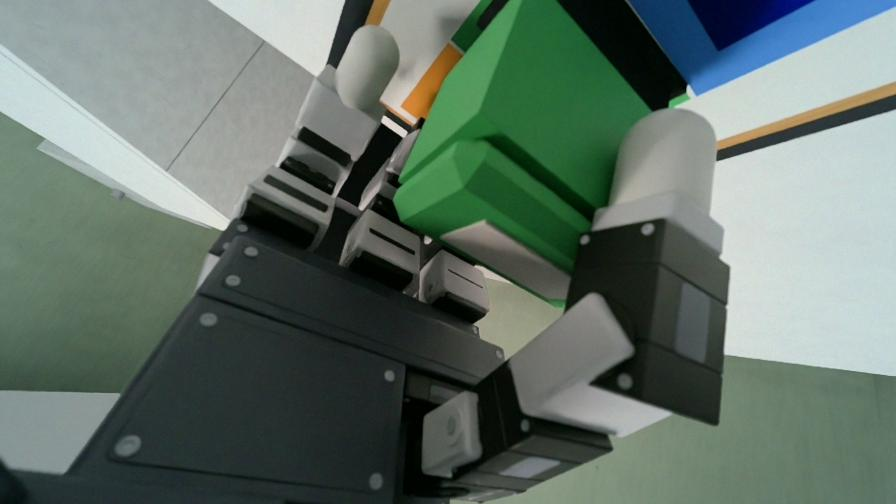

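>>> {"method": "move", "body": {
  "arm1": {"joints":{"hand_index_mcp":0.74,"hand_middle_mcp":0.75,"hand_thumb_mcp":0.07}}
}}

>>> {"method": "move", "body": {
  "arm1": {"joints":{"hand_index_mcp":0.65,"hand_middle_mcp":0.66,"hand_thumb_mcp":0.0}},
  "cameras": ["arm1_cam_wrist"]
}}

Scene clock: 1466.70 s.
Joint torques (N m): arm1=[-0.03 -16.26 4.85 -0.65 -0.17 -0.12] | arm2=[-0.44 -5.66 6.9 0.1 0.01 0.22] | arm3=[0.09 -2.61 8.38 3.02 -0.21 -0.05]
Heat: arm1: hottest joint3_rad 41 °C; arm2: hottest joint3_rad 37 °C; arm3: hottest joint3_rad 40 °C.
move: arm1 off_target
Joint velocities: within noise
arm1.joint_positions: joint1_rad=+0.054 joint2_rad=+2.035 joint3_rad=+1.541 joint4_rad=-1.615 joint5_rad=-0.042 joint6_rad=+0.079 hand_index_mcp=+0.792 hand_index_abd=-0.003 hand_index_pip=-0.987 hand_index_dip=+0.146 hand_middle_mcp=+0.811 hand_middle_abd=-0.003 hand_middle_pip=-0.987 hand_middle_dip=+0.145 hand_ring_mcp=+0.994 hand_ring_abd=+0.001 hand_ring_pip=-0.936 hand_ring_dip=+0.603 hand_thumb_cmc=-0.652 hand_thumb_axl=+0.676 hand_thumb_mcp=+0.157 hand_thumb_ipl=-0.357 hand_current_limit=+0.400 hand_speed=-0.850
arm1.joint_status: hand_index_mcp off_target (ended at +0.792, target +0.740); hand_middle_mcp off_target (ended at +0.811, target +0.750); hand_thumb_mcp off_target (ended at +0.157, target +0.070)
arm1.hand_state: blocked,goal,goal,goal,blocked,goal,goal,goal,goal,goal,goal,goal,goal,goal,blocked,goal
arm1.index_mcp_current_ma: 116
arm1.index_abd_current_ma: -1
arm1.index_pip_current_ma: 14
arm1.index_dip_current_ma: 0
arm1.middle_mcp_current_ma: 147
arm1.middle_abd_current_ma: -1
arm1.middle_pip_current_ma: 14
arm1.middle_dip_current_ma: 0
arm1.ring_mcp_current_ma: -5
arm1.ring_abd_current_ma: 0
arm1.ring_pip_current_ma: 5
arm1.ring_dip_current_ma: 1
arm1.thumb_cmc_current_ma: 3
arm1.thumb_axl_current_ma: -2
arm1.thumb_mcp_current_ma: 331
arm1.thumb_ipl_current_ma: 21
arm1.hand_goal_index_mcp: 0.740
arm1.hand_goal_index_abd: 0.000
arm1.hand_goal_index_pip: -1.000
arm1.hand_goal_index_dip: 0.146
arm1.hand_goal_middle_mcp: 0.750
arm1.hand_goal_middle_abd: 0.000
arm1.hand_goal_middle_pip: -1.000
arm1.hand_goal_middle_dip: 0.146
arm1.hand_goal_ring_mcp: 1.000
arm1.hand_goal_ring_abd: 0.000
arm1.hand_goal_ring_pip: -0.942
arm1.hand_goal_ring_dip: 0.600
arm1.hand_goal_thumb_cmc: -0.656
arm1.hand_goal_thumb_axl: 0.678
arm1.hand_goal_thumb_mcp: 0.070
arm1.hand_goal_thumb_ipl: -0.370
arm1.hand: x=-0.7687 y=+1.0927 z=+0.8460 quat_wxyz=(+0.186, -0.669, +0.695, -0.190) (m; scene frame)
arm1.hand_target: x=-0.7680 y=+1.0960 z=+0.8416 quat_wxyz=(+0.185, -0.668, +0.695, -0.193) (m; scene frame)
arm1.hand_status: not commanded
arm2, arm3: as last shown
pictures: none

Scene clock: 1467.30 s.
Joint torques (N m): arm1=[-0.09 -16.38 4.85 -0.64 -0.17 -0.12] | arm2=[-0.21 -5.83 6.9 0.06 0 0.21] | arm3=[-0.79 -3.49 8.16 3 -0.23 -0.02]
Heat: arm1: hottest joint3_rad 41 °C; arm2: hottest joint3_rad 37 °C; arm3: hottest joint3_rad 40 °C.
move: arm1 off_target
Joint velocities: within noise
arm1.joint_positions: joint1_rad=+0.054 joint2_rad=+2.035 joint3_rad=+1.541 joint4_rad=-1.615 joint5_rad=-0.042 joint6_rad=+0.079 hand_index_mcp=+0.752 hand_index_abd=-0.003 hand_index_pip=-0.974 hand_index_dip=+0.148 hand_middle_mcp=+0.761 hand_middle_abd=-0.003 hand_middle_pip=-0.973 hand_middle_dip=+0.149 hand_ring_mcp=+0.994 hand_ring_abd=+0.001 hand_ring_pip=-0.936 hand_ring_dip=+0.603 hand_thumb_cmc=-0.647 hand_thumb_axl=+0.675 hand_thumb_mcp=+0.154 hand_thumb_ipl=-0.344 hand_current_limit=+0.400 hand_speed=-0.850
arm1.joint_status: hand_index_mcp off_target (ended at +0.752, target +0.650); hand_middle_mcp off_target (ended at +0.761, target +0.660); hand_thumb_mcp off_target (ended at +0.154, target +0.000)
arm1.hand_state: blocked,goal,blocked,goal,blocked,goal,blocked,goal,goal,goal,goal,goal,goal,goal,blocked,blocked
arm1.index_mcp_current_ma: 314
arm1.index_abd_current_ma: -1
arm1.index_pip_current_ma: 39
arm1.index_dip_current_ma: 1
arm1.middle_mcp_current_ma: 312
arm1.middle_abd_current_ma: -1
arm1.middle_pip_current_ma: 40
arm1.middle_dip_current_ma: 2
arm1.ring_mcp_current_ma: -5
arm1.ring_abd_current_ma: 0
arm1.ring_pip_current_ma: 5
arm1.ring_dip_current_ma: 1
arm1.thumb_cmc_current_ma: 8
arm1.thumb_axl_current_ma: -2
arm1.thumb_mcp_current_ma: 385
arm1.thumb_ipl_current_ma: 60
arm1.hand_goal_index_mcp: 0.650
arm1.hand_goal_index_abd: 0.000
arm1.hand_goal_index_pip: -1.000
arm1.hand_goal_index_dip: 0.146
arm1.hand_goal_middle_mcp: 0.660
arm1.hand_goal_middle_abd: 0.000
arm1.hand_goal_middle_pip: -1.000
arm1.hand_goal_middle_dip: 0.146
arm1.hand_goal_ring_mcp: 1.000
arm1.hand_goal_ring_abd: 0.000
arm1.hand_goal_ring_pip: -0.942
arm1.hand_goal_ring_dip: 0.600
arm1.hand_goal_thumb_cmc: -0.656
arm1.hand_goal_thumb_axl: 0.678
arm1.hand_goal_thumb_mcp: 0.000
arm1.hand_goal_thumb_ipl: -0.370
arm1.hand: x=-0.7686 y=+1.0927 z=+0.8458 quat_wxyz=(+0.186, -0.669, +0.694, -0.190) (m; scene frame)
arm1.hand_target: x=-0.7680 y=+1.0960 z=+0.8416 quat_wxyz=(+0.185, -0.668, +0.695, -0.193) (m; scene frame)
arm1.hand_status: not commanded
arm2, arm3: as last shown
pictures: arm1_cam_wrist
camera_calibration:
arm1_cam_wrist: T_world_to_cam=[[-0.498081, 0.80939, -0.311132, -0.971304], [0.151079, 0.43432, 0.887998, -1.1494], [0.853868, 0.395289, -0.338608, 0.635929], [0, 0, 0, 1]] pos_world=[-0.853137, 1.034, 0.933791]

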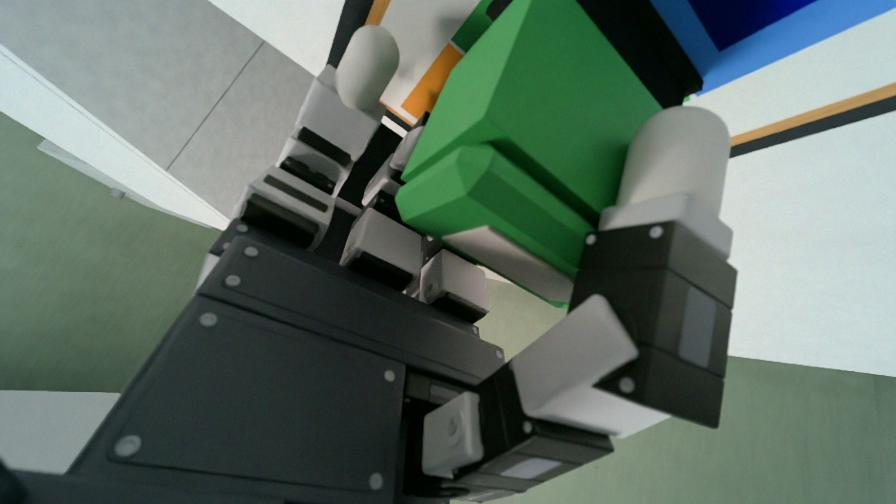

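>>> {"method": "move", "body": {
  "arm1": {"joints":{"joint2_rad":1.90},"min_time_s":2.5},
  "cameras": ["arm1_cam_wrist","room_a"]
}}

>>> {"method": "zoom_image", "body": {
  "camera": "room_a",
  "region": [590, 200, 740, 340]
}}

Scene clock: 1471.50 s.
Joint torques (N m): arm1=[-0.03 -19.08 5.31 -0.49 -0.16 -0.12] | arm2=[-0.21 -5.66 6.86 0.08 0.02 0.2] | arm3=[-0.15 -3.08 8.12 2.97 -0.2 -0.07]
Heat: arm1: hottest joint3_rad 41 °C; arm2: hottest joint3_rad 37 °C; arm3: hottest joint3_rad 40 °C.
move: arm1 done
Joint velocities: within noise
arm1.joint_positions: joint1_rad=+0.054 joint2_rad=+1.937 joint3_rad=+1.541 joint4_rad=-1.613 joint5_rad=-0.042 joint6_rad=+0.079 hand_index_mcp=+0.747 hand_index_abd=-0.002 hand_index_pip=-0.970 hand_index_dip=+0.151 hand_middle_mcp=+0.743 hand_middle_abd=-0.002 hand_middle_pip=-0.971 hand_middle_dip=+0.150 hand_ring_mcp=+0.994 hand_ring_abd=+0.001 hand_ring_pip=-0.936 hand_ring_dip=+0.603 hand_thumb_cmc=-0.645 hand_thumb_axl=+0.679 hand_thumb_mcp=+0.154 hand_thumb_ipl=-0.340 hand_current_limit=+0.400 hand_speed=-0.850
arm1.joint_status: all done
arm1.hand_state: blocked,goal,blocked,goal,blocked,goal,blocked,goal,goal,goal,goal,goal,goal,goal,blocked,blocked
arm1.index_mcp_current_ma: 291
arm1.index_abd_current_ma: -1
arm1.index_pip_current_ma: 49
arm1.index_dip_current_ma: 3
arm1.middle_mcp_current_ma: 231
arm1.middle_abd_current_ma: -1
arm1.middle_pip_current_ma: 45
arm1.middle_dip_current_ma: 3
arm1.ring_mcp_current_ma: -5
arm1.ring_abd_current_ma: 0
arm1.ring_pip_current_ma: 5
arm1.ring_dip_current_ma: 1
arm1.thumb_cmc_current_ma: 11
arm1.thumb_axl_current_ma: 0
arm1.thumb_mcp_current_ma: 385
arm1.thumb_ipl_current_ma: 72
arm1.hand_goal_index_mcp: 0.650
arm1.hand_goal_index_abd: 0.000
arm1.hand_goal_index_pip: -1.000
arm1.hand_goal_index_dip: 0.146
arm1.hand_goal_middle_mcp: 0.660
arm1.hand_goal_middle_abd: 0.000
arm1.hand_goal_middle_pip: -1.000
arm1.hand_goal_middle_dip: 0.146
arm1.hand_goal_ring_mcp: 1.000
arm1.hand_goal_ring_abd: 0.000
arm1.hand_goal_ring_pip: -0.942
arm1.hand_goal_ring_dip: 0.600
arm1.hand_goal_thumb_cmc: -0.656
arm1.hand_goal_thumb_axl: 0.678
arm1.hand_goal_thumb_mcp: 0.000
arm1.hand_goal_thumb_ipl: -0.370
arm1.hand: x=-0.7792 y=+1.0920 z=+0.8963 quat_wxyz=(+0.150, -0.678, +0.702, -0.159) (m; scene frame)
arm1.hand_target: x=-0.7816 y=+1.0953 z=+0.9140 quat_wxyz=(+0.134, -0.680, +0.706, -0.148) (m; scene frame)
arm1.hand_status: not commanded
arm2, arm3: as last shown
pictures: arm1_cam_wrist, room_a
camera_calibration:
arm1_cam_wrist: T_world_to_cam=[[-0.526625, 0.807841, -0.264687, -1.02254], [0.238335, 0.43918, 0.866209, -1.11022], [0.816004, 0.393083, -0.42382, 0.711429], [0, 0, 0, 1]] pos_world=[-0.854419, 1.03399, 0.992549]

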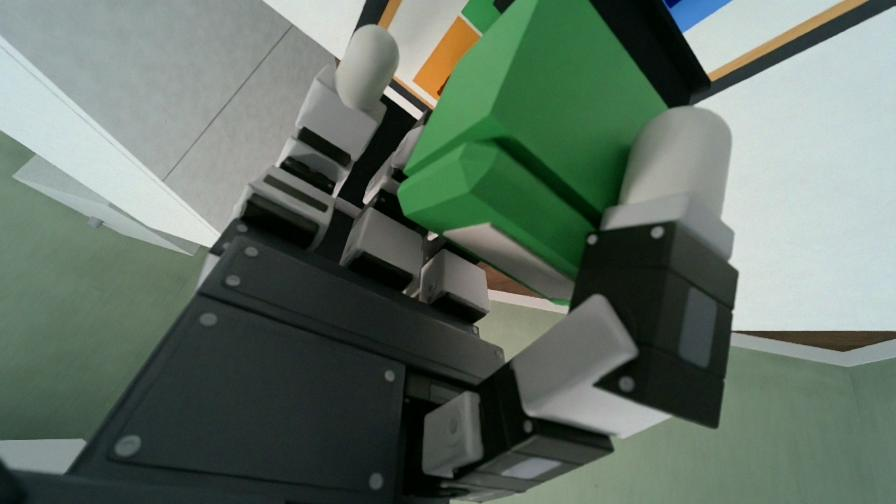

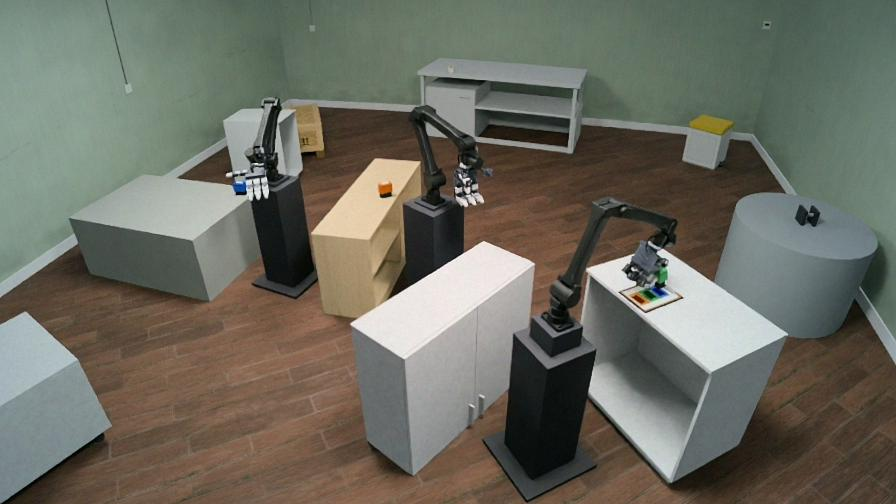

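Scaled by 3.360 from the camera's 896x504 image, which has a finer 1280x720 frame.

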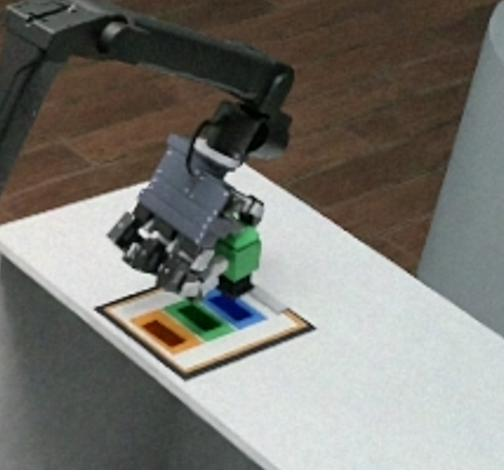

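>>> {"method": "move", "body": {
  "arm1": {"target":[-0.76,1.20,0.95,0.14,-0.60,0.77,-0.17],"speed":0.12}
}}

>>> {"method": "move", "body": {
  "arm1": {"target":[-0.74,1.30,0.90,0.1455,-0.5248,0.8081,-0.2241],"speed":0.12}
}}

>>> {"method": "move", "body": {
  "arm1": {"target":[-0.73,1.30,0.865,0.1455,-0.5248,0.8081,-0.2241],"speed":0.08},
  "cameras": ["arm1_cam_wrist","room_a"]
}}

Scene clock: 1476.93 s.
Joint torques (N m): arm1=[0.5 -18.55 7.41 -1.33 -0.02 0.04] | arm2=[-0.32 -5.89 6.89 0.06 0 0.22] | arm3=[-1.08 -2.73 8.25 3.17 -0.22 -0.05]
Heat: arm1: hottest joint3_rad 41 °C; arm2: hottest joint3_rad 37 °C; arm3: hottest joint3_rad 40 °C.
move: arm1 off_target
Joint velocities: within noise
arm1.joint_positions: joint1_rad=-0.142 joint2_rad=+1.892 joint3_rad=+1.541 joint4_rad=-1.691 joint5_rad=-0.033 joint6_rad=+0.087 hand_index_mcp=+0.747 hand_index_abd=-0.002 hand_index_pip=-0.970 hand_index_dip=+0.151 hand_middle_mcp=+0.743 hand_middle_abd=-0.002 hand_middle_pip=-0.971 hand_middle_dip=+0.150 hand_ring_mcp=+0.994 hand_ring_abd=+0.001 hand_ring_pip=-0.936 hand_ring_dip=+0.603 hand_thumb_cmc=-0.645 hand_thumb_axl=+0.679 hand_thumb_mcp=+0.154 hand_thumb_ipl=-0.340 hand_current_limit=+0.400 hand_speed=-0.850
arm1.joint_status: not commanded
arm1.hand_state: blocked,goal,blocked,goal,blocked,goal,blocked,goal,goal,goal,goal,goal,goal,goal,blocked,blocked
arm1.index_mcp_current_ma: 291
arm1.index_abd_current_ma: -1
arm1.index_pip_current_ma: 49
arm1.index_dip_current_ma: 3
arm1.middle_mcp_current_ma: 231
arm1.middle_abd_current_ma: -1
arm1.middle_pip_current_ma: 45
arm1.middle_dip_current_ma: 3
arm1.ring_mcp_current_ma: -5
arm1.ring_abd_current_ma: 0
arm1.ring_pip_current_ma: 5
arm1.ring_dip_current_ma: 1
arm1.thumb_cmc_current_ma: 11
arm1.thumb_axl_current_ma: 0
arm1.thumb_mcp_current_ma: 385
arm1.thumb_ipl_current_ma: 72
arm1.hand_goal_index_mcp: 0.650
arm1.hand_goal_index_abd: 0.000
arm1.hand_goal_index_pip: -1.000
arm1.hand_goal_index_dip: 0.146
arm1.hand_goal_middle_mcp: 0.660
arm1.hand_goal_middle_abd: 0.000
arm1.hand_goal_middle_pip: -1.000
arm1.hand_goal_middle_dip: 0.146
arm1.hand_goal_ring_mcp: 1.000
arm1.hand_goal_ring_abd: 0.000
arm1.hand_goal_ring_pip: -0.942
arm1.hand_goal_ring_dip: 0.600
arm1.hand_goal_thumb_cmc: -0.656
arm1.hand_goal_thumb_axl: 0.678
arm1.hand_goal_thumb_mcp: 0.000
arm1.hand_goal_thumb_ipl: -0.370
arm1.hand: x=-0.7525 y=+1.1976 z=+0.9227 quat_wxyz=(+0.148, -0.601, +0.764, -0.180) (m; scene frame)
arm1.hand_target: x=-0.7593 y=+1.1999 z=+0.9493 quat_wxyz=(+0.134, -0.601, +0.771, -0.162) (m; scene frame)
arm1.hand_status: off_target (0.028 m and 1.6 deg from the pose sent, 0.122 m and 11.9 deg at the start; a joint's target at an end of its range on 23 of 47 steps)
arm2, arm3: as last shown
pictures: none

Scene clock: 1478.67 s.
Joint torques (N m): arm1=[0.5 -16.67 9.22 -1.51 -0.15 -0.14] | arm2=[-0.21 -5.83 6.87 0.1 0.02 0.21] | arm3=[-1.08 -3.02 8.17 3.15 -0.23 -0.06]
Heat: arm1: hottest joint3_rad 41 °C; arm2: hottest joint3_rad 37 °C; arm3: hottest joint3_rad 40 °C.
move: arm1 off_target
Joint velocities: within noise
arm1.joint_positions: joint1_rad=-0.339 joint2_rad=+1.978 joint3_rad=+1.546 joint4_rad=-1.691 joint5_rad=-0.037 joint6_rad=+0.076 hand_index_mcp=+0.747 hand_index_abd=-0.002 hand_index_pip=-0.970 hand_index_dip=+0.151 hand_middle_mcp=+0.742 hand_middle_abd=-0.002 hand_middle_pip=-0.971 hand_middle_dip=+0.150 hand_ring_mcp=+0.994 hand_ring_abd=+0.001 hand_ring_pip=-0.936 hand_ring_dip=+0.603 hand_thumb_cmc=-0.645 hand_thumb_axl=+0.679 hand_thumb_mcp=+0.154 hand_thumb_ipl=-0.340 hand_current_limit=+0.400 hand_speed=-0.850
arm1.joint_status: not commanded
arm1.hand_state: blocked,goal,blocked,goal,blocked,goal,blocked,goal,goal,goal,goal,goal,goal,goal,blocked,blocked
arm1.index_mcp_current_ma: 291
arm1.index_abd_current_ma: -1
arm1.index_pip_current_ma: 49
arm1.index_dip_current_ma: 3
arm1.middle_mcp_current_ma: 230
arm1.middle_abd_current_ma: -1
arm1.middle_pip_current_ma: 45
arm1.middle_dip_current_ma: 3
arm1.ring_mcp_current_ma: -5
arm1.ring_abd_current_ma: 0
arm1.ring_pip_current_ma: 5
arm1.ring_dip_current_ma: 1
arm1.thumb_cmc_current_ma: 11
arm1.thumb_axl_current_ma: 0
arm1.thumb_mcp_current_ma: 385
arm1.thumb_ipl_current_ma: 73
arm1.hand_goal_index_mcp: 0.650
arm1.hand_goal_index_abd: 0.000
arm1.hand_goal_index_pip: -1.000
arm1.hand_goal_index_dip: 0.146
arm1.hand_goal_middle_mcp: 0.660
arm1.hand_goal_middle_abd: 0.000
arm1.hand_goal_middle_pip: -1.000
arm1.hand_goal_middle_dip: 0.146
arm1.hand_goal_ring_mcp: 1.000
arm1.hand_goal_ring_abd: 0.000
arm1.hand_goal_ring_pip: -0.942
arm1.hand_goal_ring_dip: 0.600
arm1.hand_goal_thumb_cmc: -0.656
arm1.hand_goal_thumb_axl: 0.678
arm1.hand_goal_thumb_mcp: 0.000
arm1.hand_goal_thumb_ipl: -0.370
arm1.hand: x=-0.7198 y=+1.2939 z=+0.8805 quat_wxyz=(+0.151, -0.521, +0.809, -0.227) (m; scene frame)
arm1.hand_target: x=-0.7388 y=+1.2996 z=+0.9000 quat_wxyz=(+0.136, -0.527, +0.812, -0.210) (m; scene frame)
arm1.hand_status: off_target (0.029 m and 0.9 deg from the pose sent, 0.106 m and 11.3 deg at the start; a joint's target at an end of its range on 50 of 52 steps)
arm2, arm3: as last shown
pictures: none

Scene clock: 1479.70 s.
Joint torques (N m): arm1=[-0.03 -17.03 6.39 -0.77 -0.08 -0.15] | arm2=[-0.38 -5.83 6.9 0.1 0 0.21] | arm3=[-0.62 -2.2 8.23 3.12 -0.22 0.02]
Heat: arm1: hottest joint3_rad 41 °C; arm2: hottest joint3_rad 37 °C; arm3: hottest joint3_rad 40 °C.
move: arm1 off_target
Joint velocities: within noise
arm1.joint_positions: joint1_rad=-0.339 joint2_rad=+2.020 joint3_rad=+1.546 joint4_rad=-1.666 joint5_rad=-0.037 joint6_rad=+0.069 hand_index_mcp=+0.747 hand_index_abd=-0.002 hand_index_pip=-0.970 hand_index_dip=+0.151 hand_middle_mcp=+0.742 hand_middle_abd=-0.002 hand_middle_pip=-0.971 hand_middle_dip=+0.150 hand_ring_mcp=+0.994 hand_ring_abd=+0.001 hand_ring_pip=-0.936 hand_ring_dip=+0.603 hand_thumb_cmc=-0.645 hand_thumb_axl=+0.679 hand_thumb_mcp=+0.154 hand_thumb_ipl=-0.340 hand_current_limit=+0.400 hand_speed=-0.850
arm1.joint_status: not commanded
arm1.hand_state: blocked,goal,blocked,goal,blocked,goal,blocked,goal,goal,goal,goal,goal,goal,goal,blocked,blocked
arm1.index_mcp_current_ma: 291
arm1.index_abd_current_ma: -1
arm1.index_pip_current_ma: 49
arm1.index_dip_current_ma: 3
arm1.middle_mcp_current_ma: 230
arm1.middle_abd_current_ma: -1
arm1.middle_pip_current_ma: 45
arm1.middle_dip_current_ma: 3
arm1.ring_mcp_current_ma: -5
arm1.ring_abd_current_ma: 0
arm1.ring_pip_current_ma: 5
arm1.ring_dip_current_ma: 1
arm1.thumb_cmc_current_ma: 11
arm1.thumb_axl_current_ma: 0
arm1.thumb_mcp_current_ma: 385
arm1.thumb_ipl_current_ma: 73
arm1.hand_goal_index_mcp: 0.650
arm1.hand_goal_index_abd: 0.000
arm1.hand_goal_index_pip: -1.000
arm1.hand_goal_index_dip: 0.146
arm1.hand_goal_middle_mcp: 0.660
arm1.hand_goal_middle_abd: 0.000
arm1.hand_goal_middle_pip: -1.000
arm1.hand_goal_middle_dip: 0.146
arm1.hand_goal_ring_mcp: 1.000
arm1.hand_goal_ring_abd: 0.000
arm1.hand_goal_ring_pip: -0.942
arm1.hand_goal_ring_dip: 0.600
arm1.hand_goal_thumb_cmc: -0.656
arm1.hand_goal_thumb_axl: 0.678
arm1.hand_goal_thumb_mcp: 0.000
arm1.hand_goal_thumb_ipl: -0.370
arm1.hand: x=-0.7219 y=+1.2941 z=+0.8579 quat_wxyz=(+0.155, -0.522, +0.805, -0.234) (m; scene frame)
arm1.hand_target: x=-0.7298 y=+1.3000 z=+0.8652 quat_wxyz=(+0.146, -0.525, +0.808, -0.224) (m; scene frame)
arm1.hand_status: off_target (0.012 m and 1.6 deg from the pose sent, 0.020 m and 0.9 deg at the start)
arm2.joint_positions: joint1_rad=+1.431 joint2_rad=+1.115 joint3_rad=+0.940 joint4_rad=-1.399 joint5_rad=+0.003 joint6_rad=+0.196 hand_index_mcp=+0.620 hand_index_abd=-0.001 hand_index_pip=-0.550 hand_index_dip=+0.700 hand_middle_mcp=+0.620 hand_middle_abd=+0.000 hand_middle_pip=-0.550 hand_middle_dip=+0.699 hand_ring_mcp=+0.620 hand_ring_abd=+0.000 hand_ring_pip=-0.550 hand_ring_dip=+0.696 hand_thumb_cmc=-0.571 hand_thumb_axl=+0.676 hand_thumb_mcp=+0.092 hand_thumb_ipl=-0.628 hand_current_limit=+0.750 hand_speed=-0.700
arm2.joint_status: not commanded
arm2.hand_state: goal,goal,goal,goal,goal,goal,goal,goal,goal,goal,goal,goal,goal,goal,goal,goal
arm2.index_mcp_current_ma: 0
arm2.index_abd_current_ma: 0
arm2.index_pip_current_ma: 0
arm2.index_dip_current_ma: 1
arm2.middle_mcp_current_ma: 0
arm2.middle_abd_current_ma: 0
arm2.middle_pip_current_ma: 0
arm2.middle_dip_current_ma: 1
arm2.ring_mcp_current_ma: 0
arm2.ring_abd_current_ma: 0
arm2.ring_pip_current_ma: 0
arm2.ring_dip_current_ma: 0
arm2.thumb_cmc_current_ma: 0
arm2.thumb_axl_current_ma: 0
arm2.thumb_mcp_current_ma: -4
arm2.thumb_ipl_current_ma: 1
arm2.hand_goal_index_mcp: 0.620
arm2.hand_goal_index_abd: 0.000
arm2.hand_goal_index_pip: -0.550
arm2.hand_goal_index_dip: 0.696
arm2.hand_goal_middle_mcp: 0.620
arm2.hand_goal_middle_abd: 0.000
arm2.hand_goal_middle_pip: -0.550
arm2.hand_goal_middle_dip: 0.696
arm2.hand_goal_ring_mcp: 0.620
arm2.hand_goal_ring_abd: 0.000
arm2.hand_goal_ring_pip: -0.550
arm2.hand_goal_ring_dip: 0.696
arm2.hand_goal_thumb_cmc: -0.570
arm2.hand_goal_thumb_axl: 0.678
arm2.hand_goal_thumb_mcp: 0.100
arm2.hand_goal_thumb_ipl: -0.630
arm2.hand: x=-0.2771 y=+0.2847 z=+1.0426 quat_wxyz=(+0.000, +0.001, +1.000, +0.001) (m; scene frame)
arm2.hand_target: x=-0.2800 y=+0.2801 z=+1.0450 quat_wxyz=(+0.000, +0.000, +1.000, +0.000) (m; scene frame)
arm2.hand_status: not commanded
arm3.joint_positions: joint1_rad=+0.309 joint2_rad=+0.926 joint3_rad=+0.271 joint4_rad=+0.150 joint5_rad=-0.370 joint6_rad=-0.208 hand_index_mcp=+0.759 hand_index_abd=+0.001 hand_index_pip=+0.577 hand_index_dip=+0.696 hand_middle_mcp=+0.759 hand_middle_abd=+0.001 hand_middle_pip=+0.577 hand_middle_dip=+0.696 hand_ring_mcp=+0.760 hand_ring_abd=+0.001 hand_ring_pip=+0.577 hand_ring_dip=+0.696 hand_thumb_cmc=+0.719 hand_thumb_axl=+0.677 hand_thumb_mcp=+0.225 hand_thumb_ipl=+0.168 hand_current_limit=+0.400 hand_speed=-0.600
arm3.joint_status: not commanded
arm3.hand_state: goal,goal,goal,goal,goal,goal,goal,goal,goal,goal,goal,goal,goal,goal,goal,goal
arm3.index_mcp_current_ma: 2
arm3.index_abd_current_ma: 0
arm3.index_pip_current_ma: 0
arm3.index_dip_current_ma: 0
arm3.middle_mcp_current_ma: 2
arm3.middle_abd_current_ma: 0
arm3.middle_pip_current_ma: 0
arm3.middle_dip_current_ma: 0
arm3.ring_mcp_current_ma: 2
arm3.ring_abd_current_ma: 0
arm3.ring_pip_current_ma: 0
arm3.ring_dip_current_ma: 0
arm3.thumb_cmc_current_ma: 2
arm3.thumb_axl_current_ma: 0
arm3.thumb_mcp_current_ma: 0
arm3.thumb_ipl_current_ma: 0
arm3.hand_goal_index_mcp: 0.754
arm3.hand_goal_index_abd: 0.000
arm3.hand_goal_index_pip: 0.576
arm3.hand_goal_index_dip: 0.696
arm3.hand_goal_middle_mcp: 0.754
arm3.hand_goal_middle_abd: 0.000
arm3.hand_goal_middle_pip: 0.576
arm3.hand_goal_middle_dip: 0.696
arm3.hand_goal_ring_mcp: 0.754
arm3.hand_goal_ring_abd: 0.000
arm3.hand_goal_ring_pip: 0.576
arm3.hand_goal_ring_dip: 0.696
arm3.hand_goal_thumb_cmc: 0.714
arm3.hand_goal_thumb_axl: 0.678
arm3.hand_goal_thumb_mcp: 0.226
arm3.hand_goal_thumb_ipl: 0.168
arm3.hand: x=+0.6566 y=-0.6347 z=+0.9960 quat_wxyz=(+0.049, +0.069, +0.849, +0.522) (m; scene frame)
arm3.hand_target: x=+0.6600 y=-0.6374 z=+0.9905 quat_wxyz=(+0.048, +0.077, +0.849, +0.521) (m; scene frame)
arm3.hand_status: not commanded
pictures: arm1_cam_wrist, room_a
camera_calibration:
arm1_cam_wrist: T_world_to_cam=[[-0.151587, 0.933156, -0.325947, -1.00463], [0.276594, 0.35663, 0.892363, -1.06722], [0.948956, 0.0451154, -0.312166, 1.01958], [0, 0, 0, 1]] pos_world=[-0.824644, 1.27208, 0.943165]

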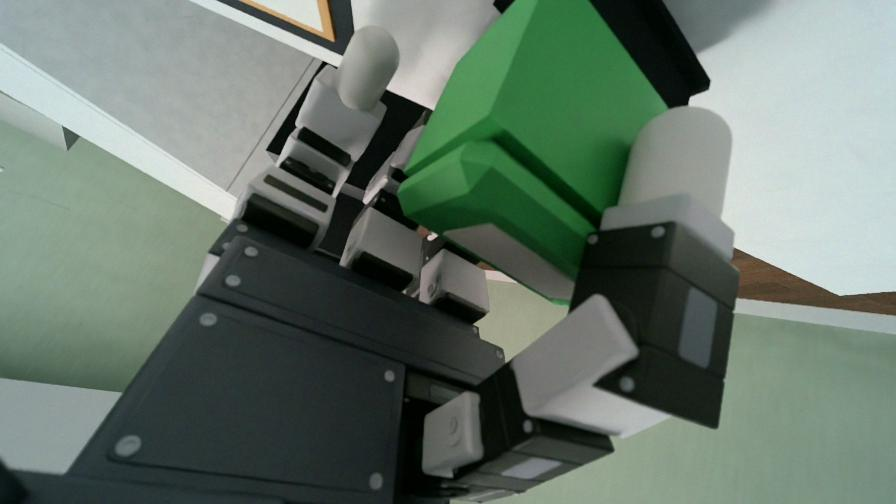

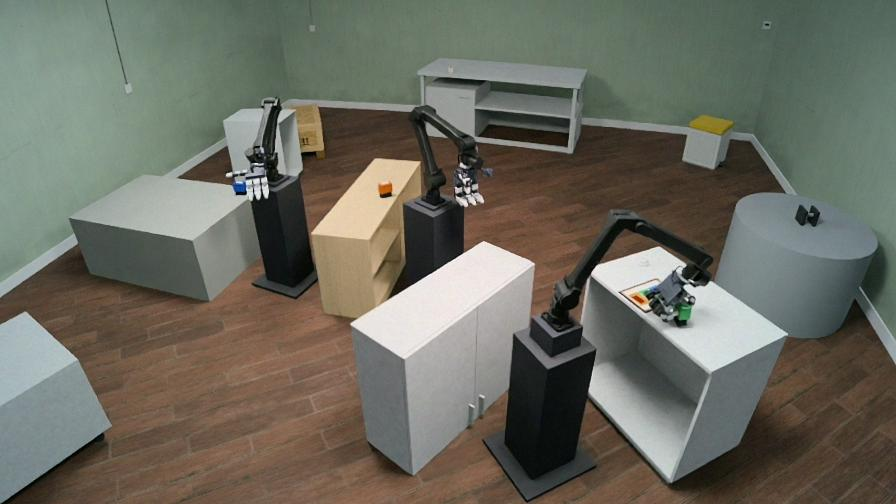

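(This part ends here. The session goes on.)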